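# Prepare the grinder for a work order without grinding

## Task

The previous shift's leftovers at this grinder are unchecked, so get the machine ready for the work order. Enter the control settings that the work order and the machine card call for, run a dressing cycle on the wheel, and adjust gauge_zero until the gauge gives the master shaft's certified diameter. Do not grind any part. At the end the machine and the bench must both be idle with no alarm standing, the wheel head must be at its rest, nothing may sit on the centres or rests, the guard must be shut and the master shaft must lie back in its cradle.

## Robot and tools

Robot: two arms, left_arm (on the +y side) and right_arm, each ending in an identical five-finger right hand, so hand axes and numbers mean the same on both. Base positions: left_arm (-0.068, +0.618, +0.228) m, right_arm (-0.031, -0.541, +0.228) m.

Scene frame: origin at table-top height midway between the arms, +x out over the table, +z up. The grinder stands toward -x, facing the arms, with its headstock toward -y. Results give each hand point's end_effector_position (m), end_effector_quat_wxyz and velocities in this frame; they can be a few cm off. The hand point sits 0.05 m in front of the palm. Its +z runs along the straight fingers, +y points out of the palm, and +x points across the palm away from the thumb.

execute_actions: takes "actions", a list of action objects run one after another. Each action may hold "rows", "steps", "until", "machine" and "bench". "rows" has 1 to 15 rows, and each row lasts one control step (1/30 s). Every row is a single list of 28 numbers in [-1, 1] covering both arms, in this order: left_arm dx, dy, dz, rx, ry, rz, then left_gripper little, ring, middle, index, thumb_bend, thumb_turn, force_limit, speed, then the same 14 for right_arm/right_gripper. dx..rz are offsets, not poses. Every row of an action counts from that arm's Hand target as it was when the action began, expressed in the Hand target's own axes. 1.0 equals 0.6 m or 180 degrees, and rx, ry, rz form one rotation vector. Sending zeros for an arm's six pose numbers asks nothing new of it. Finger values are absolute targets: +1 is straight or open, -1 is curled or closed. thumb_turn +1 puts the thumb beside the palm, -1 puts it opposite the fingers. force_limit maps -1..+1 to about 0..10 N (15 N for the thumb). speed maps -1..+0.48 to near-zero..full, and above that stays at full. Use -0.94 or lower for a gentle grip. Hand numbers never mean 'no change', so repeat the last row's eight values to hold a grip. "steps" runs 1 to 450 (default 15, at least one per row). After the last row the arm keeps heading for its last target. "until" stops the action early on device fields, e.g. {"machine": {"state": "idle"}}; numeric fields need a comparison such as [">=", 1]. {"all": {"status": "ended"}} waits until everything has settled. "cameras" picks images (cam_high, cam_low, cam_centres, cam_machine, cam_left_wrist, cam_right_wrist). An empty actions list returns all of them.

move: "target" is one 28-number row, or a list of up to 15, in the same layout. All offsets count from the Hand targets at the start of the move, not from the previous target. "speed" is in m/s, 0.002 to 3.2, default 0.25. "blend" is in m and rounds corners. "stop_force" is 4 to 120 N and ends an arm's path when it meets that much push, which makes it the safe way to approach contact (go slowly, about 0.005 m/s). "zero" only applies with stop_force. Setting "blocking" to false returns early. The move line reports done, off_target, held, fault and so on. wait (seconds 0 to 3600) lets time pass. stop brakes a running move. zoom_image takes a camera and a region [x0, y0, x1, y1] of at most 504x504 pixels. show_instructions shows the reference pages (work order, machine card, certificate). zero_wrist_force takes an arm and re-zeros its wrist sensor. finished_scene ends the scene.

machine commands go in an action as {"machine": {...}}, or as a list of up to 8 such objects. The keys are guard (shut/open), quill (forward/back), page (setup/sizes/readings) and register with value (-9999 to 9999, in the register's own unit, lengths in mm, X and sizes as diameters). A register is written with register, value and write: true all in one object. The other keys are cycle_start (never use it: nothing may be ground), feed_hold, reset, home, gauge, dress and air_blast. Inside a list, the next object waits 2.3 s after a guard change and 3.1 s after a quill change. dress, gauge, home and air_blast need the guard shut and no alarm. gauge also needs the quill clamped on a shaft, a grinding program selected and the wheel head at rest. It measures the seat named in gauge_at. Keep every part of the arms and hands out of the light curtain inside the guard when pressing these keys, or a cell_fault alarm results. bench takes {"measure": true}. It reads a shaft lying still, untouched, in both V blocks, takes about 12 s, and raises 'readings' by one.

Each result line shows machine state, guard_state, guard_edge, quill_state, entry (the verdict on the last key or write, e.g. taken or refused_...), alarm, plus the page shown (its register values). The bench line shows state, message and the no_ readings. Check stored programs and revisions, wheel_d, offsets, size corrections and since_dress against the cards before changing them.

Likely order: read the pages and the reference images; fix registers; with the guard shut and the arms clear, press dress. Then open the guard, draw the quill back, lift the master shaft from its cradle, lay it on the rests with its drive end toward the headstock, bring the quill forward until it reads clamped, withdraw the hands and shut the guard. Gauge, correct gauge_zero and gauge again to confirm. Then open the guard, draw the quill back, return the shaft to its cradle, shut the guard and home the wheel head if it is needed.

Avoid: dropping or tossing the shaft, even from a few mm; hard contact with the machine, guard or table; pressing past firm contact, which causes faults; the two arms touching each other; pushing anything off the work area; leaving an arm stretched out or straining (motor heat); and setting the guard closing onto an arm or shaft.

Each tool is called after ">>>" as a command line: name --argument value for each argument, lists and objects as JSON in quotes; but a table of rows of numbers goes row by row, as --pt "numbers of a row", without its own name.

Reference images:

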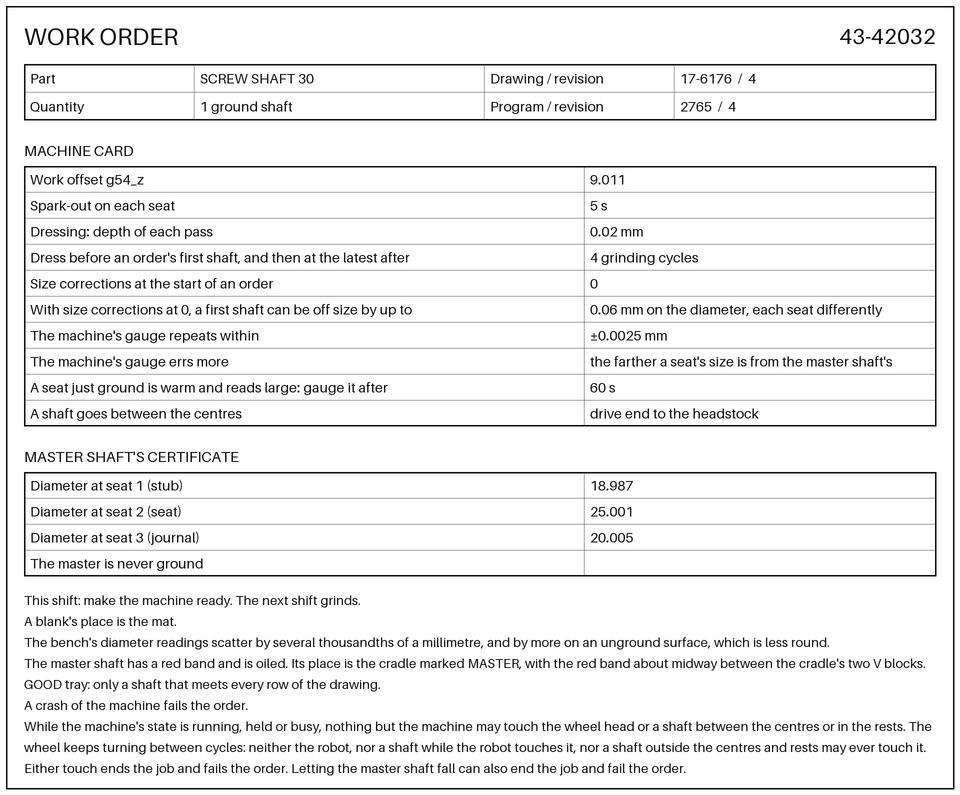

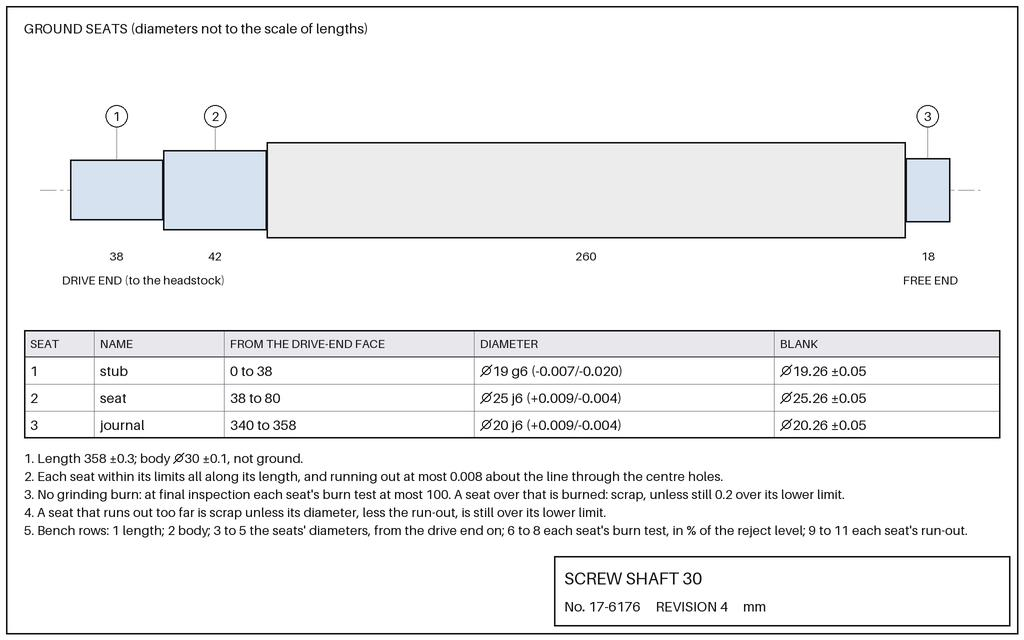

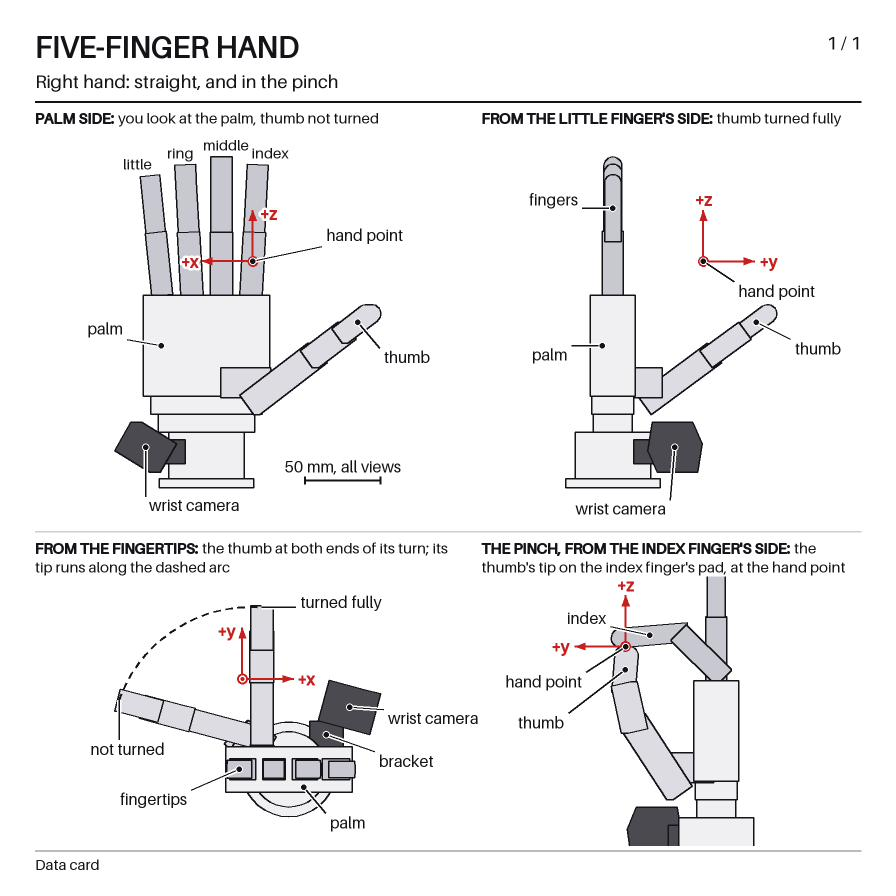

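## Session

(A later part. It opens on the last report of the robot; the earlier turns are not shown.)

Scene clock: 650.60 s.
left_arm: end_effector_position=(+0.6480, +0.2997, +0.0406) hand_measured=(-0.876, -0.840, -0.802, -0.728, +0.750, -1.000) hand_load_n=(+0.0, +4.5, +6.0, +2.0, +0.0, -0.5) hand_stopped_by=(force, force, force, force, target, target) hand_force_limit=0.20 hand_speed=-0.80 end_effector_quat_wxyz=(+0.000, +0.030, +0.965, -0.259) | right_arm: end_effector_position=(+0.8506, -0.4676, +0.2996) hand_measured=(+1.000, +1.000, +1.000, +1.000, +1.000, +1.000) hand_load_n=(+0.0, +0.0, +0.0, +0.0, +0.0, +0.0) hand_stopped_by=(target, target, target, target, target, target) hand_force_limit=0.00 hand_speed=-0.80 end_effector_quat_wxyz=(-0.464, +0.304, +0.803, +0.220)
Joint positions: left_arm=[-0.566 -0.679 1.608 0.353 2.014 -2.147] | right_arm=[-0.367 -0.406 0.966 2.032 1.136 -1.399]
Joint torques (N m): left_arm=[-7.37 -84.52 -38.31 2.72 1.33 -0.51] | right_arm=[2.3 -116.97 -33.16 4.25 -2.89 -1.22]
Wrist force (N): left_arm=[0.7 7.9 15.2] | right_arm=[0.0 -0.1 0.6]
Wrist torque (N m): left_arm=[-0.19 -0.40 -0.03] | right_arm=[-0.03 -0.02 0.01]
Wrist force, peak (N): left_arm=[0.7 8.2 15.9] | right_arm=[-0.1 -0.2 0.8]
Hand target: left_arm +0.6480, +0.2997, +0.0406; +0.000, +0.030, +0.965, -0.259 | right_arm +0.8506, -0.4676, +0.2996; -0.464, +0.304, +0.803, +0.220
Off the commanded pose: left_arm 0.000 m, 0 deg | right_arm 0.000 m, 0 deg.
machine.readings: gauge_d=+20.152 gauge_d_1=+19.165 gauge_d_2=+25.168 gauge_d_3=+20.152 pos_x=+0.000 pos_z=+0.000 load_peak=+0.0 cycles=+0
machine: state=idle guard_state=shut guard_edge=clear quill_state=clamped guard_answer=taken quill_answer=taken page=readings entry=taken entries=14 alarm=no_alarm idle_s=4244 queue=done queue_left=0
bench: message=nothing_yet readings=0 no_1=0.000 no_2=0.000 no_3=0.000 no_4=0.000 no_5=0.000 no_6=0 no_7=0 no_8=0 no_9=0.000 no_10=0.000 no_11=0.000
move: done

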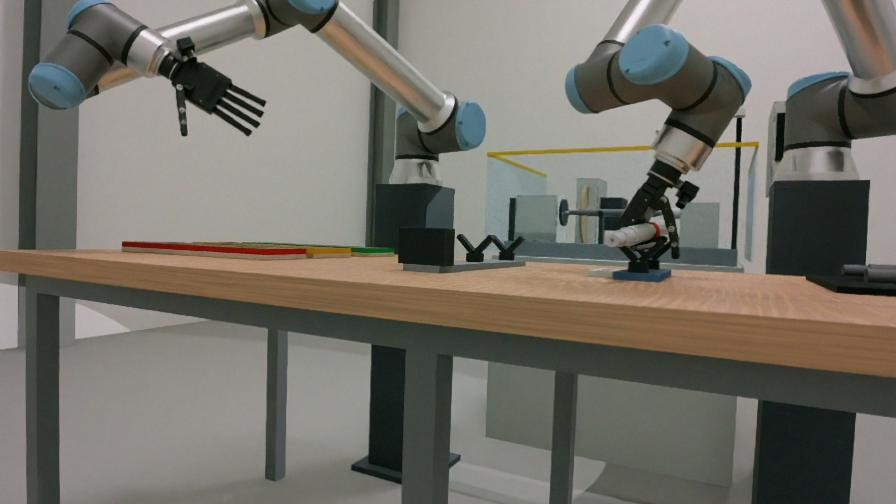

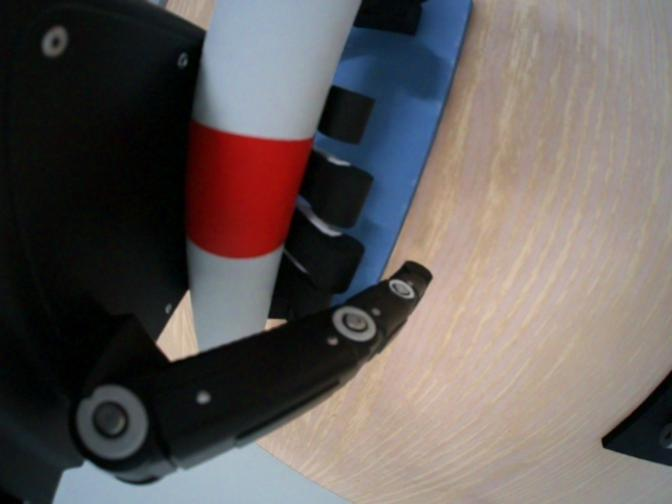

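>>> move --pt "0 0 0 0 0 0 -0.74 -0.68 -0.66 -0.63 0.75 -1 0.2 -0.8 0 0 0 0 0 0 1 1 1 1 1 1 0 -0.8" --pt "0 0 0 0 0 0 -0.74 -0.68 -0.66 -0.63 0.0 -1 -0.3 -0.8 0 0 0 0 0 0 1 1 1 1 1 1 0 -0.8" --speed 0.015 --cameras '["cam_low", "cam_left_wrist", "cam_high"]'

>>> zoom_image --camera "cam_low" --region '[605, 195, 685, 285]'

>>> zoom_image --camera "cam_high" --region '[520, 110, 600, 250]'

Scene clock: 665.93 s.
left_arm: end_effector_position=(+0.6480, +0.2997, +0.0406) hand_measured=(-0.740, -0.680, -0.660, -0.630, +0.478, -1.000) hand_load_n=(+3.5, +0.0, +2.5, +4.0, +5.0, +0.5) hand_stopped_by=(target, target, target, target, force, target) hand_force_limit=-0.30 hand_speed=-0.80 end_effector_quat_wxyz=(+0.000, +0.030, +0.965, -0.259) | right_arm: end_effector_position=(+0.8506, -0.4676, +0.2996) hand_measured=(+1.000, +1.000, +1.000, +1.000, +1.000, +1.000) hand_load_n=(+0.0, +0.0, +0.0, +0.0, +0.0, +0.0) hand_stopped_by=(target, target, target, target, target, target) hand_force_limit=0.00 hand_speed=-0.80 end_effector_quat_wxyz=(-0.464, +0.304, +0.803, +0.220)
Joint positions: left_arm=[-0.566 -0.679 1.608 0.353 2.014 -2.147] | right_arm=[-0.367 -0.406 0.966 2.032 1.136 -1.399]
Joint torques (N m): left_arm=[8.53 -102.89 -37.69 6.56 0.23 1.63] | right_arm=[2.24 -117.37 -33.14 4.38 -2.84 -1.12]
Wrist force (N): left_arm=[0.5 8.1 15.3] | right_arm=[0.0 -0.2 0.4]
Wrist torque (N m): left_arm=[-0.20 -0.37 -0.03] | right_arm=[-0.04 -0.02 0.01]
Wrist force, peak (N): left_arm=[1.0 7.8 17.2] | right_arm=[-0.3 -0.2 0.8]
Hand target: left_arm +0.6480, +0.2997, +0.0406; +0.000, +0.030, +0.965, -0.259 | right_arm +0.8506, -0.4676, +0.2996; -0.464, +0.304, +0.803, +0.220
Off the commanded pose: left_arm 0.000 m, 0 deg | right_arm 0.000 m, 0 deg.
machine.readings: gauge_d=+20.152 gauge_d_1=+19.165 gauge_d_2=+25.168 gauge_d_3=+20.152 pos_x=+0.000 pos_z=+0.000 load_peak=+0.0 cycles=+0
machine: state=idle guard_state=shut guard_edge=clear quill_state=clamped guard_answer=taken quill_answer=taken page=readings entry=taken entries=14 alarm=no_alarm idle_s=4259 queue=done queue_left=0
bench: message=nothing_yet readings=0 no_1=0.000 no_2=0.000 no_3=0.000 no_4=0.000 no_5=0.000 no_6=0 no_7=0 no_8=0 no_9=0.000 no_10=0.000 no_11=0.000
move: done
Images, in order (width x height): cam_high 896x504, cam_low 896x504, cam_left_wrist 672x504.

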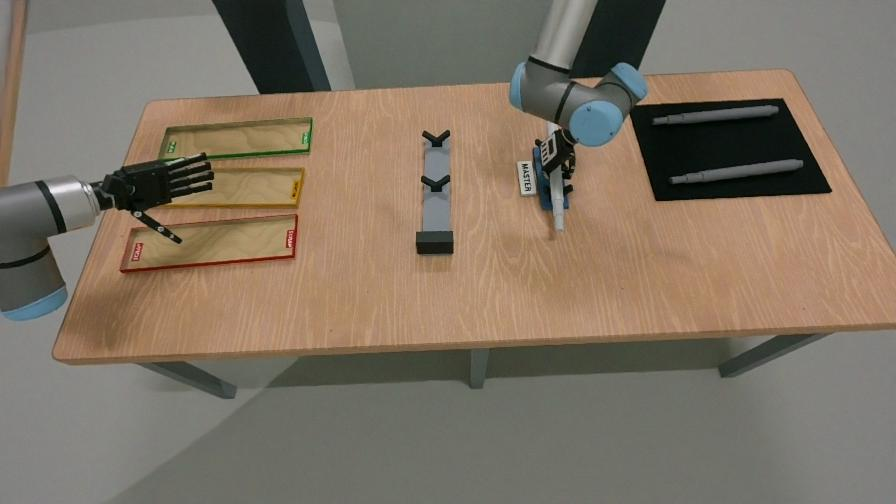

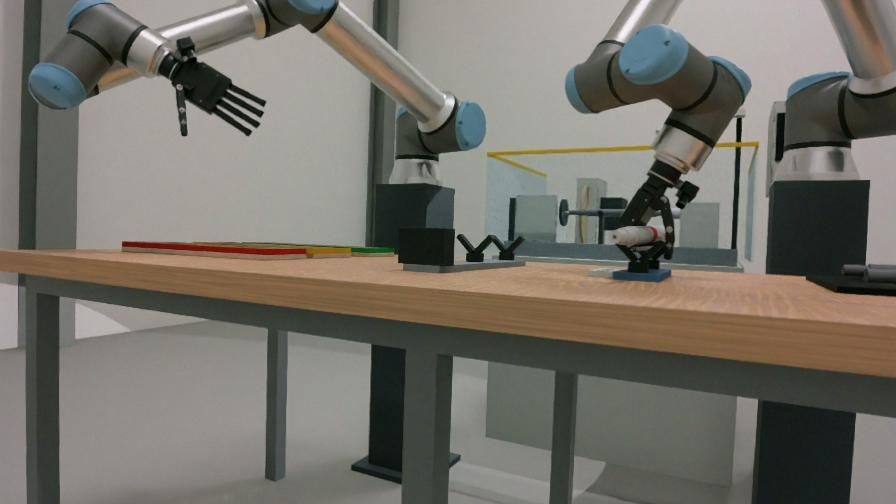

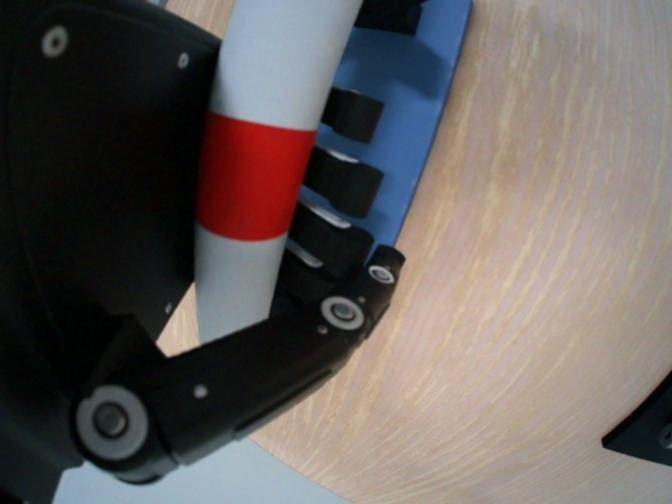

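Scaled by 5.600 from the camera's image (finer frame: 1280x720).

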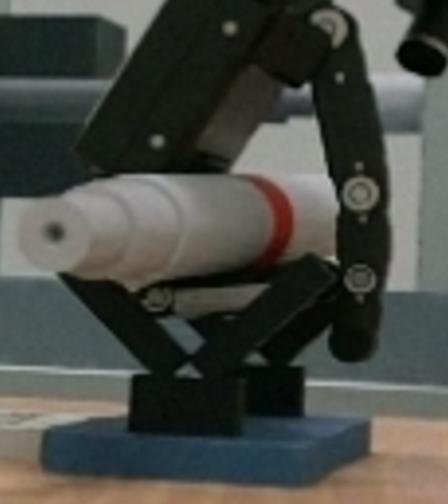

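Scaled by 3.600 from the camera's image (finer frame: 1280x720).

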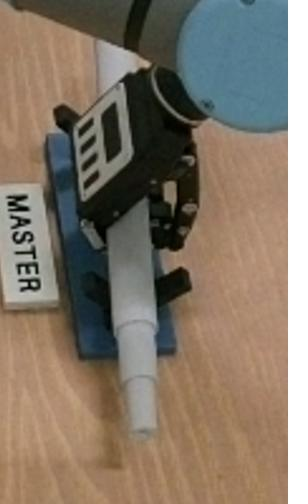

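>>> move --target '[0,0,0,0,0,0, -0.64,-0.585,-0.565,-0.55,0.6,-1,-0.3,-0.8, 0,0,0,0,0,0, 1,1,1,1,1,1,0,-0.8]' --speed 0.015 --cameras '["cam_low", "cam_left_wrist", "cam_high"]'

>>> zoom_image --camera "cam_low" --region '[605, 195, 685, 285]'

>>> zoom_image --camera "cam_high" --region '[520, 110, 600, 250]'

Scene clock: 687.73 s.
left_arm: end_effector_position=(+0.6480, +0.2997, +0.0406) hand_measured=(-0.640, -0.584, -0.564, -0.548, +0.600, -1.000) hand_load_n=(+3.0, +0.0, +0.5, +4.5, +0.0, +0.0) hand_stopped_by=(force, target, target, force, target, target) hand_force_limit=-0.30 hand_speed=-0.80 end_effector_quat_wxyz=(+0.000, +0.030, +0.965, -0.259) | right_arm: end_effector_position=(+0.8506, -0.4676, +0.2996) hand_measured=(+1.000, +1.000, +1.000, +1.000, +1.000, +1.000) hand_load_n=(+0.0, +0.0, +0.0, +0.0, +0.0, +0.0) hand_stopped_by=(target, target, target, target, target, target) hand_force_limit=0.00 hand_speed=-0.80 end_effector_quat_wxyz=(-0.464, +0.304, +0.803, +0.220)
Joint positions: left_arm=[-0.566 -0.679 1.608 0.353 2.014 -2.147] | right_arm=[-0.367 -0.406 0.966 2.032 1.136 -1.399]
Joint torques (N m): left_arm=[14.07 -100.5 -37.7 4.68 4.45 2.95] | right_arm=[1.01 -116.88 -33.08 4.22 -3.1 -1.19]
Wrist force (N): left_arm=[0.8 8.0 15.1] | right_arm=[0.1 -0.3 0.5]
Wrist torque (N m): left_arm=[-0.22 -0.40 -0.01] | right_arm=[-0.07 -0.03 0.01]
Wrist force, peak (N): left_arm=[0.7 8.6 15.6] | right_arm=[-0.3 -0.3 0.8]
Hand target: left_arm +0.6480, +0.2997, +0.0406; +0.000, +0.030, +0.965, -0.259 | right_arm +0.8506, -0.4676, +0.2996; -0.464, +0.304, +0.803, +0.220
Off the commanded pose: left_arm 0.000 m, 0 deg | right_arm 0.000 m, 0 deg.
machine.readings: gauge_d=+20.152 gauge_d_1=+19.165 gauge_d_2=+25.168 gauge_d_3=+20.152 pos_x=+0.000 pos_z=+0.000 load_peak=+0.0 cycles=+0
machine: state=idle guard_state=shut guard_edge=clear quill_state=clamped guard_answer=taken quill_answer=taken page=readings entry=taken entries=14 alarm=no_alarm idle_s=4281 queue=done queue_left=0
bench: message=nothing_yet readings=0 no_1=0.000 no_2=0.000 no_3=0.000 no_4=0.000 no_5=0.000 no_6=0 no_7=0 no_8=0 no_9=0.000 no_10=0.000 no_11=0.000
move: done
Images, in order (width x height): cam_high 896x504, cam_low 896x504, cam_left_wrist 672x504.

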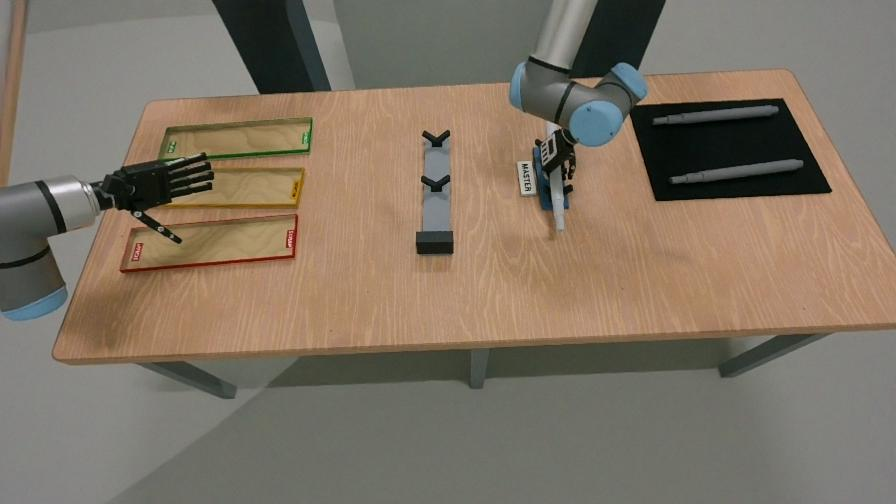

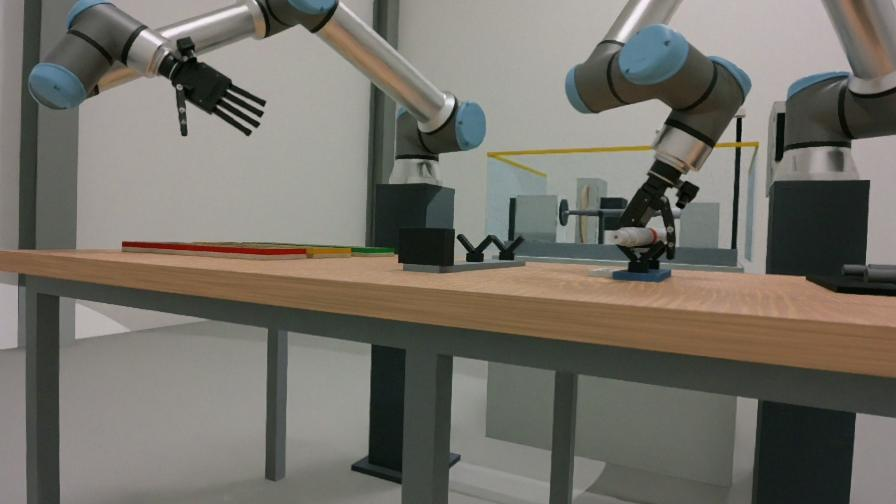

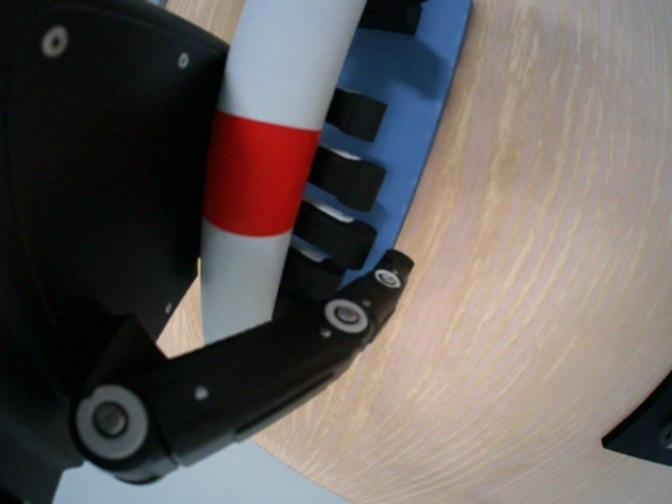

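Scaled by 5.600 from the camera's image (finer frame: 1280x720).

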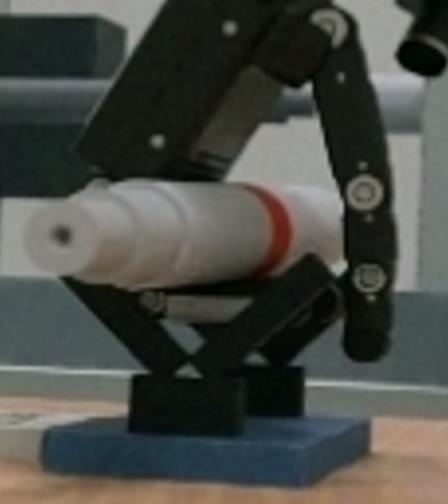

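Scaled by 3.600 from the camera's image (finer frame: 1280x720).

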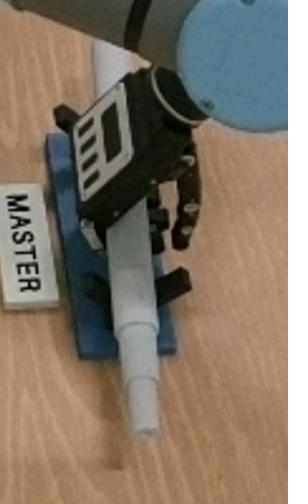

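>>> move --target '[0,0,0,-0.0004,-0.0125,-0.0216, -0.64,-0.585,-0.565,-0.55,0.6,-1,-0.3,-0.8, 0,0,0,0,0,0, 1,1,1,1,1,1,0,-0.8]' --speed 0.03 --cameras '["cam_low", "cam_left_wrist", "cam_high"]'

>>> zoom_image --camera "cam_low" --region '[605, 195, 685, 285]'

>>> zoom_image --camera "cam_high" --region '[520, 110, 600, 250]'

Scene clock: 697.23 s.
left_arm: end_effector_position=(+0.6480, +0.2997, +0.0406) hand_measured=(-0.640, -0.584, -0.564, -0.548, +0.600, -1.000) hand_load_n=(+3.0, +0.0, +0.0, +4.5, +0.0, +0.0) hand_stopped_by=(force, target, target, force, target, target) hand_force_limit=-0.30 hand_speed=-0.80 end_effector_quat_wxyz=(+0.010, -0.008, +0.966, -0.259) end_effector_velocity=(+0.000, +0.000, +0.000) end_effector_angular_velocity=(+0.002, -0.001, -0.006) | right_arm: end_effector_position=(+0.8506, -0.4676, +0.2996) hand_measured=(+1.000, +1.000, +1.000, +1.000, +1.000, +1.000) hand_load_n=(+0.0, +0.0, +0.0, +0.0, +0.0, +0.0) hand_stopped_by=(target, target, target, target, target, target) hand_force_limit=0.00 hand_speed=-0.80 end_effector_quat_wxyz=(-0.464, +0.304, +0.803, +0.220)
Joint positions: left_arm=[-0.574 -0.691 1.625 0.31 1.988 -2.238] | right_arm=[-0.367 -0.406 0.966 2.032 1.136 -1.399]
Joint velocities: left_arm=[0 0 0 0.002 0 0.006] | right_arm=[within noise]
Joint torques (N m): left_arm=[1.75 -90.57 -26.91 6.78 4.37 3.04] | right_arm=[1.16 -117.6 -33.16 4.39 -2.99 -1.29]
Wrist force (N): left_arm=[0.6 7.8 15.2] | right_arm=[-0.2 -0.2 0.6]
Wrist torque (N m): left_arm=[-0.24 -0.38 0.14] | right_arm=[-0.05 0.02 0.00]
Wrist force, peak (N): left_arm=[0.9 8.5 15.6] | right_arm=[-0.1 -0.3 0.9]
Hand target: left_arm +0.6480, +0.2997, +0.0406; +0.010, -0.008, +0.966, -0.259 | right_arm +0.8506, -0.4676, +0.2996; -0.464, +0.304, +0.803, +0.220
Off the commanded pose: left_arm 0.000 m, 0 deg | right_arm 0.000 m, 0 deg.
machine.readings: gauge_d=+20.152 gauge_d_1=+19.165 gauge_d_2=+25.168 gauge_d_3=+20.152 pos_x=+0.000 pos_z=+0.000 load_peak=+0.0 cycles=+0
machine: state=idle guard_state=shut guard_edge=clear quill_state=clamped guard_answer=taken quill_answer=taken page=readings entry=taken entries=14 alarm=no_alarm idle_s=4290 queue=done queue_left=0
bench: message=nothing_yet readings=0 no_1=0.000 no_2=0.000 no_3=0.000 no_4=0.000 no_5=0.000 no_6=0 no_7=0 no_8=0 no_9=0.000 no_10=0.000 no_11=0.000
move: done
Images, in order (width x height): cam_high 896x504, cam_low 896x504, cam_left_wrist 672x504.

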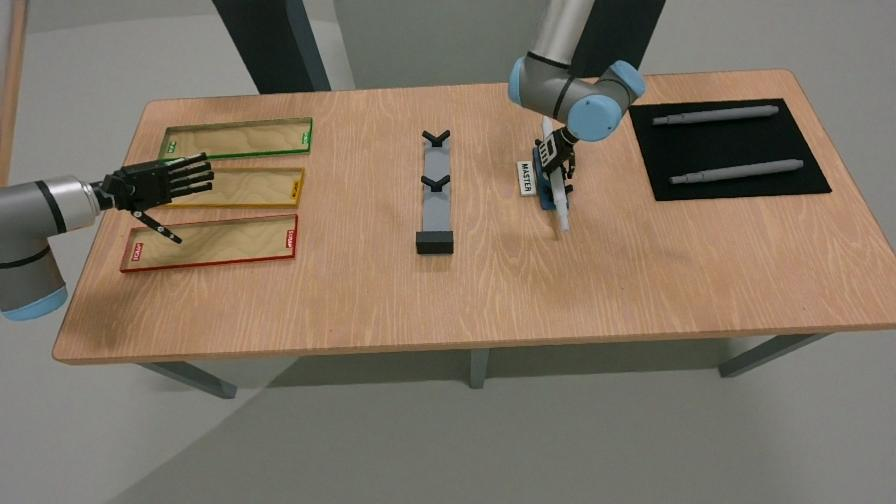

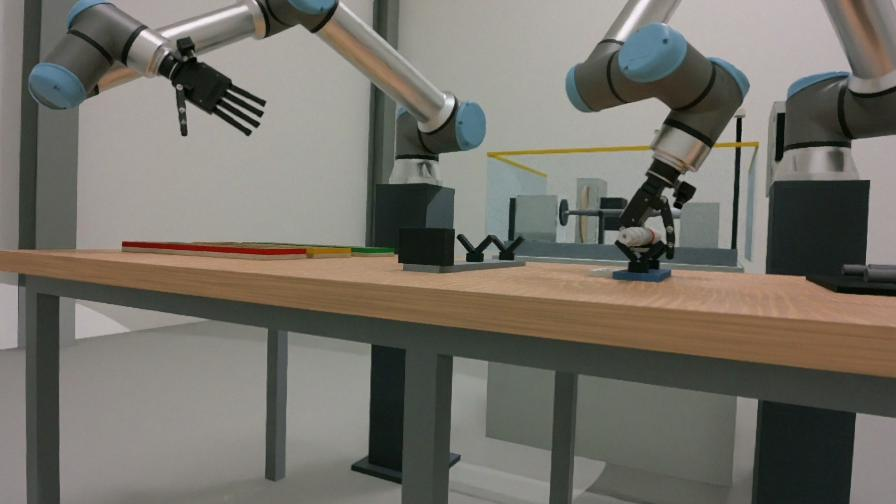

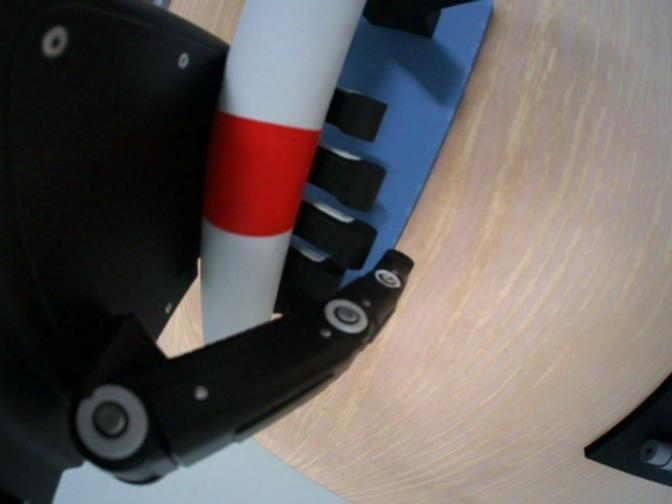

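Scaled by 5.600 from the camera's image (finer frame: 1280x720).

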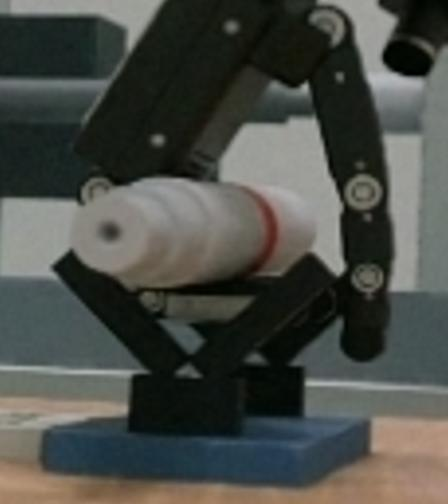

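Scaled by 3.600 from the camera's image (finer frame: 1280x720).

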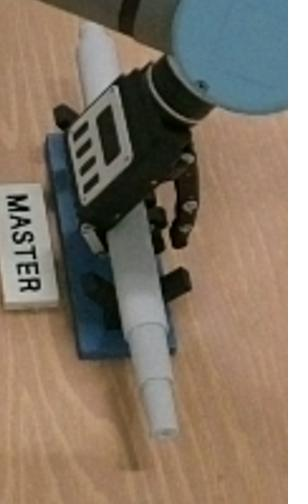

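>>> move --target '[0.0004,0.0125,0.0217,0,0,0, -0.64,-0.585,-0.565,-0.55,0.6,-1,-0.3,-0.8, 0,0,0,0,0,0, 1,1,1,1,1,1,0,-0.8]' --speed 0.01 --stop_force 6 --cameras '["cam_low", "cam_left_wrist", "cam_high"]'

>>> zoom_image --camera "cam_low" --region '[605, 195, 685, 285]'

>>> zoom_image --camera "cam_high" --region '[520, 110, 600, 250]'

Scene clock: 717.20 s.
left_arm: end_effector_position=(+0.6480, +0.2997, +0.0255) hand_measured=(-0.640, -0.584, -0.564, -0.548, +0.600, -1.000) hand_load_n=(+4.5, +0.0, +0.0, +3.0, +0.0, +0.0) hand_stopped_by=(force, target, target, force, target, target) hand_force_limit=-0.30 hand_speed=-0.80 end_effector_quat_wxyz=(+0.010, -0.008, +0.966, -0.259) | right_arm: end_effector_position=(+0.8506, -0.4676, +0.2996) hand_measured=(+1.000, +1.000, +1.000, +1.000, +1.000, +1.000) hand_load_n=(+0.0, +0.0, +0.0, +0.0, +0.0, +0.0) hand_stopped_by=(target, target, target, target, target, target) hand_force_limit=0.00 hand_speed=-0.80 end_effector_quat_wxyz=(-0.464, +0.304, +0.803, +0.220)
Joint positions: left_arm=[-0.574 -0.671 1.622 0.294 1.988 -2.237] | right_arm=[-0.367 -0.406 0.966 2.032 1.136 -1.399]
Joint torques (N m): left_arm=[-9.17 -107.2 -29.96 7.62 2.73 -2.29] | right_arm=[1.84 -115.91 -33.07 4.23 -2.93 -1.12]
Wrist force (N): left_arm=[1.1 7.6 13.1] | right_arm=[-0.1 -0.2 0.5]
Wrist torque (N m): left_arm=[-0.16 -0.56 0.17] | right_arm=[-0.05 -0.01 0.00]
Wrist force, peak (N): left_arm=[1.0 8.0 15.7] | right_arm=[0.1 -0.5 0.8]
Hand target: left_arm +0.6480, +0.2997, +0.0255; +0.010, -0.008, +0.966, -0.259 | right_arm +0.8506, -0.4676, +0.2996; -0.464, +0.304, +0.803, +0.220
Off the commanded pose: left_arm 0.000 m, 0 deg | right_arm 0.000 m, 0 deg.
machine.readings: gauge_d=+20.152 gauge_d_1=+19.165 gauge_d_2=+25.168 gauge_d_3=+20.152 pos_x=+0.000 pos_z=+0.000 load_peak=+0.0 cycles=+0
machine: state=idle guard_state=shut guard_edge=clear quill_state=clamped guard_answer=taken quill_answer=taken page=readings entry=taken entries=14 alarm=no_alarm idle_s=4310 queue=done queue_left=0
bench: message=nothing_yet readings=0 no_1=0.000 no_2=0.000 no_3=0.000 no_4=0.000 no_5=0.000 no_6=0 no_7=0 no_8=0 no_9=0.000 no_10=0.000 no_11=0.000
move: done
Images, in order (width x height): cam_high 896x504, cam_low 896x504, cam_left_wrist 672x504.

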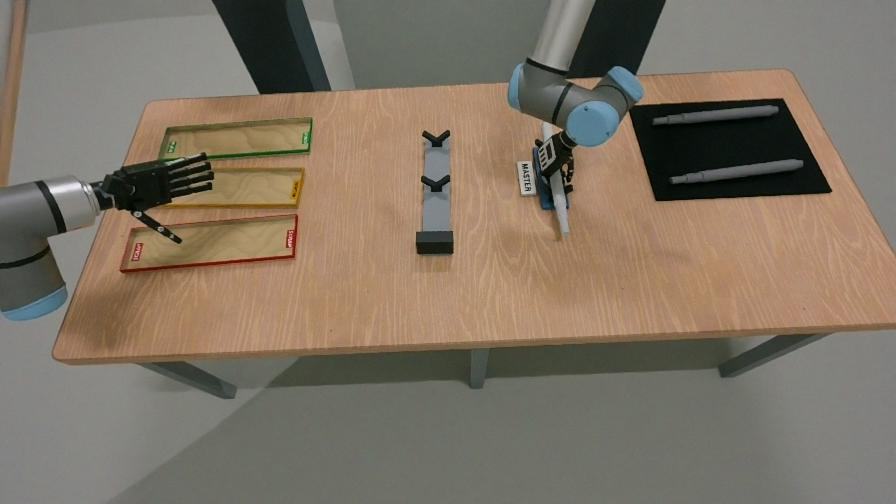

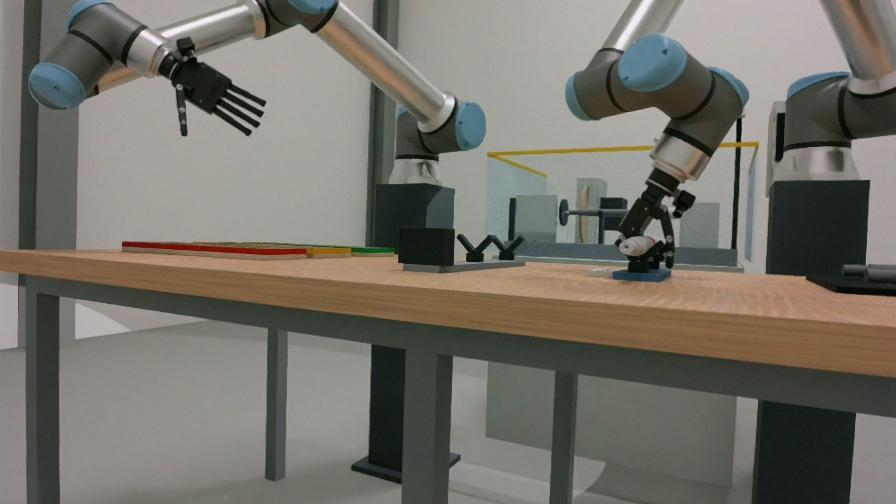

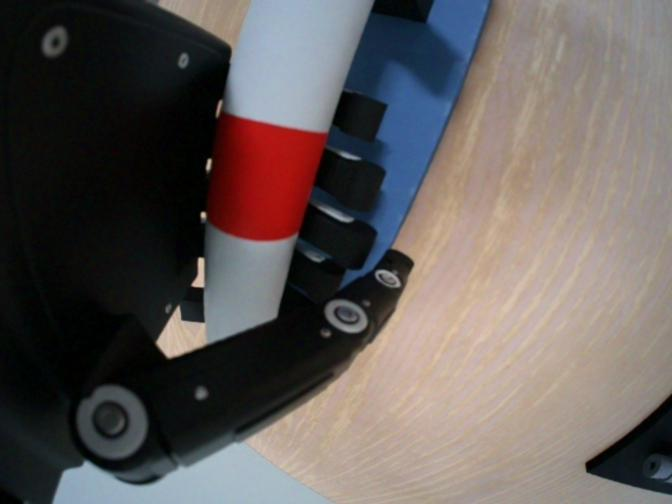

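Scaled by 5.600 from the camera's image (finer frame: 1280x720).

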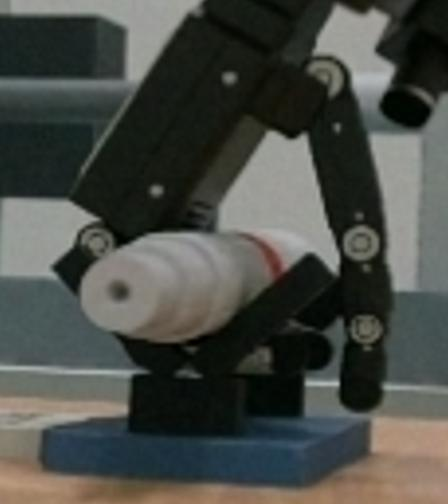

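Scaled by 3.600 from the camera's image (finer frame: 1280x720).

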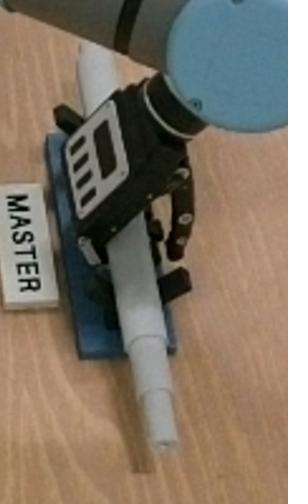

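>>> move --pt "0 0 0 0 0 0 -0.46 -0.44 -0.44 -0.44 1 -1 -0.3 -0.6 0 0 0 0 0 0 1 1 1 1 1 1 0 -0.8" --pt "-0.0001 -0.00334 -0.00578 0 0 0 -0.36 -0.36 -0.36 -0.36 1 -1 -0.3 -0.6 0 0 0 0 0 0 1 1 1 1 1 1 0 -0.8" --pt "-0.00014 -0.00728 -0.00928 0 0 0 -0.28 -0.28 -0.28 -0.28 1 -1 -0.3 -0.6 0 0 0 0 0 0 1 1 1 1 1 1 0 -0.8" --pt "-0.0002 -0.01164 -0.0135 0 0 0 -0.22 -0.22 -0.22 -0.22 1 -1 -0.3 -0.6 0 0 0 0 0 0 1 1 1 1 1 1 0 -0.8" --pt "-0.00025 -0.016 -0.01772 0 0 0 -0.16 -0.16 -0.16 -0.16 1 -1 -0.3 -0.6 0 0 0 0 0 0 1 1 1 1 1 1 0 -0.8" --pt "-0.0003 -0.02037 -0.02193 0 0 0 -0.1 -0.1 -0.1 -0.1 1 -1 -0.3 -0.6 0 0 0 0 0 0 1 1 1 1 1 1 0 -0.8" --pt "-0.00036 -0.02204 -0.02482 0 0 0 -0.1 -0.1 -0.1 -0.1 1 -1 -0.3 -0.6 0 0 0 0 0 0 1 1 1 1 1 1 0 -0.8" --speed 0.02 --cameras '["cam_low", "cam_left_wrist"]'

>>> zoom_image --camera "cam_low" --region '[605, 195, 685, 285]'

Scene clock: 774.60 s.
left_arm: end_effector_position=(+0.6481, +0.2956, +0.0452) hand_measured=(-0.100, -0.100, -0.100, -0.100, +1.000, -1.000) hand_load_n=(+0.0, +0.0, +0.0, +6.0, +0.0, +0.0) hand_stopped_by=(target, target, target, target, target, target) hand_force_limit=-0.30 hand_speed=-0.60 end_effector_quat_wxyz=(+0.010, -0.008, +0.966, -0.259) | right_arm: end_effector_position=(+0.8506, -0.4676, +0.2996) hand_measured=(+1.000, +1.000, +1.000, +1.000, +1.000, +1.000) hand_load_n=(+0.0, +0.0, +0.5, +0.0, +0.0, +0.0) hand_stopped_by=(target, target, target, target, target, target) hand_force_limit=0.00 hand_speed=-0.80 end_effector_quat_wxyz=(-0.464, +0.304, +0.803, +0.220)
Joint positions: left_arm=[-0.579 -0.696 1.623 0.315 1.986 -2.242] | right_arm=[-0.367 -0.406 0.966 2.032 1.136 -1.399]
Joint torques (N m): left_arm=[-0.39 -78.18 -13.06 4.94 -0.59 0.51] | right_arm=[2.09 -117.45 -32.87 4.33 -2.99 -1.14]
Wrist force (N): left_arm=[0.0 0.0 8.5] | right_arm=[-0.2 -0.1 0.6]
Wrist torque (N m): left_arm=[-0.05 -0.05 -0.03] | right_arm=[-0.03 0.01 0.01]
Wrist force, peak (N): left_arm=[0.9 7.7 13.2] | right_arm=[0.1 -0.1 1.0]
Hand target: left_arm +0.6480, +0.2957, +0.0450; +0.010, -0.008, +0.966, -0.259 | right_arm +0.8506, -0.4676, +0.2996; -0.464, +0.304, +0.803, +0.220
Off the commanded pose: left_arm 0.000 m, 0 deg | right_arm 0.000 m, 0 deg.
machine.readings: gauge_d=+20.152 gauge_d_1=+19.165 gauge_d_2=+25.168 gauge_d_3=+20.152 pos_x=+0.000 pos_z=+0.000 load_peak=+0.0 cycles=+0
machine: state=idle guard_state=shut guard_edge=clear quill_state=clamped guard_answer=taken quill_answer=taken page=readings entry=taken entries=14 alarm=no_alarm idle_s=4367 queue=done queue_left=0
bench: message=nothing_yet readings=0 no_1=0.000 no_2=0.000 no_3=0.000 no_4=0.000 no_5=0.000 no_6=0 no_7=0 no_8=0 no_9=0.000 no_10=0.000 no_11=0.000
move: done

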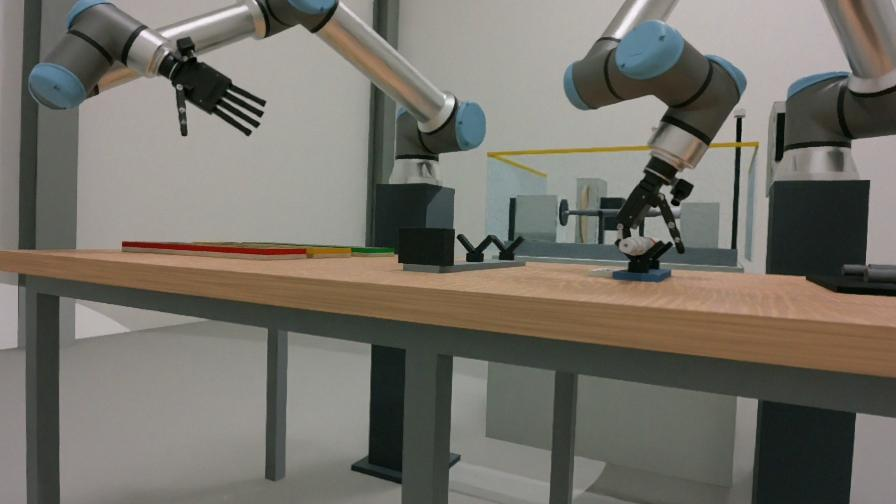

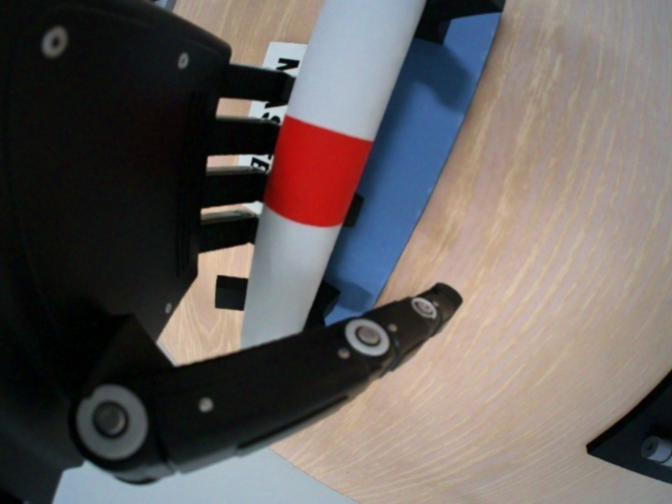

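Scaled by 5.600 from the camera's image (finer frame: 1280x720).

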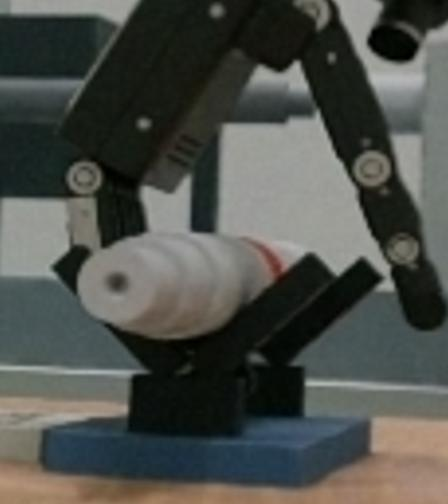

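>>> move --pt "0.00004 0.00125 0.00217 0 0 0 -0.1 -0.1 -0.1 -0.06 1 -1 -0.3 -0.6 0 0 0 0 0 0 1 1 1 1 1 1 0 -0.8" --pt "0.0011 -0.04348 0.02802 0 0 0 -0.1 -0.1 -0.1 -0.06 1 -1 -0.3 -0.6 0 0 0 0 0 0 1 1 1 1 1 1 0 -0.8" --speed 0.02 --cameras '["cam_low", "cam_left_wrist"]'

>>> zoom_image --camera "cam_low" --region '[605, 195, 685, 285]'

Scene clock: 785.33 s.
left_arm: end_effector_position=(+0.6480, +0.2645, +0.0435) hand_measured=(-0.100, -0.100, -0.100, -0.060, +1.000, -1.000) hand_load_n=(+0.0, +0.0, +0.0, +0.0, +0.0, +0.0) hand_stopped_by=(target, target, target, target, target, target) hand_force_limit=-0.30 hand_speed=-0.60 end_effector_quat_wxyz=(+0.010, -0.008, +0.966, -0.259) | right_arm: end_effector_position=(+0.8506, -0.4676, +0.2996) hand_measured=(+1.000, +1.000, +1.000, +1.000, +1.000, +1.000) hand_load_n=(+0.0, +0.0, +0.0, +0.0, +0.0, +0.0) hand_stopped_by=(target, target, target, target, target, target) hand_force_limit=0.00 hand_speed=-0.80 end_effector_quat_wxyz=(-0.464, +0.304, +0.803, +0.220)
Joint positions: left_arm=[-0.615 -0.685 1.598 0.315 1.974 -2.28] | right_arm=[-0.367 -0.406 0.966 2.032 1.136 -1.399]
Joint torques (N m): left_arm=[10.39 -76.93 -26.81 6.31 -0.72 1.25] | right_arm=[1.73 -116.9 -33.56 4.33 -3.09 -1.12]
Wrist force (N): left_arm=[0.7 -0.3 0.3] | right_arm=[-0.1 0.0 0.5]
Wrist torque (N m): left_arm=[0.06 -0.15 0.01] | right_arm=[-0.02 0.00 0.00]
Wrist force, peak (N): left_arm=[-1.3 -1.4 8.7] | right_arm=[-0.4 -0.3 0.8]
Hand target: left_arm +0.6480, +0.2647, +0.0435; +0.010, -0.008, +0.966, -0.259 | right_arm +0.8506, -0.4676, +0.2996; -0.464, +0.304, +0.803, +0.220
Off the commanded pose: left_arm 0.000 m, 0 deg | right_arm 0.000 m, 0 deg.
machine.readings: gauge_d=+20.152 gauge_d_1=+19.165 gauge_d_2=+25.168 gauge_d_3=+20.152 pos_x=+0.000 pos_z=+0.000 load_peak=+0.0 cycles=+0
machine: state=idle guard_state=shut guard_edge=clear quill_state=clamped guard_answer=taken quill_answer=taken page=readings entry=taken entries=14 alarm=no_alarm idle_s=4377 queue=done queue_left=0
bench: message=nothing_yet readings=0 no_1=0.000 no_2=0.000 no_3=0.000 no_4=0.000 no_5=0.000 no_6=0 no_7=0 no_8=0 no_9=0.000 no_10=0.000 no_11=0.000
move: done

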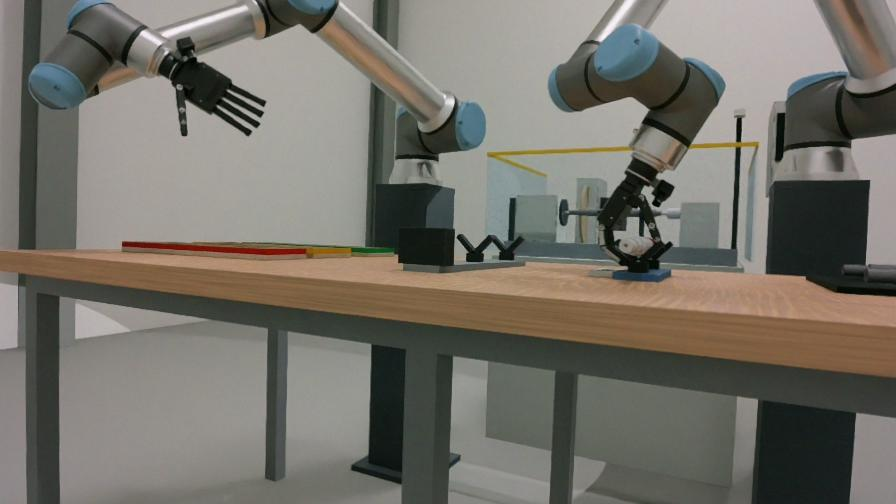

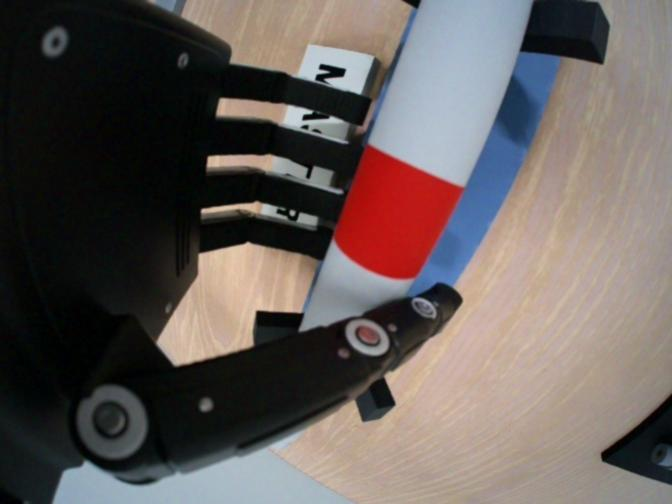

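Scaled by 5.600 from the camera's image (finer frame: 1280x720).

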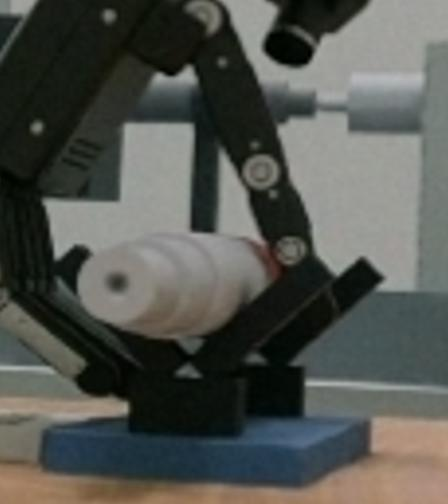

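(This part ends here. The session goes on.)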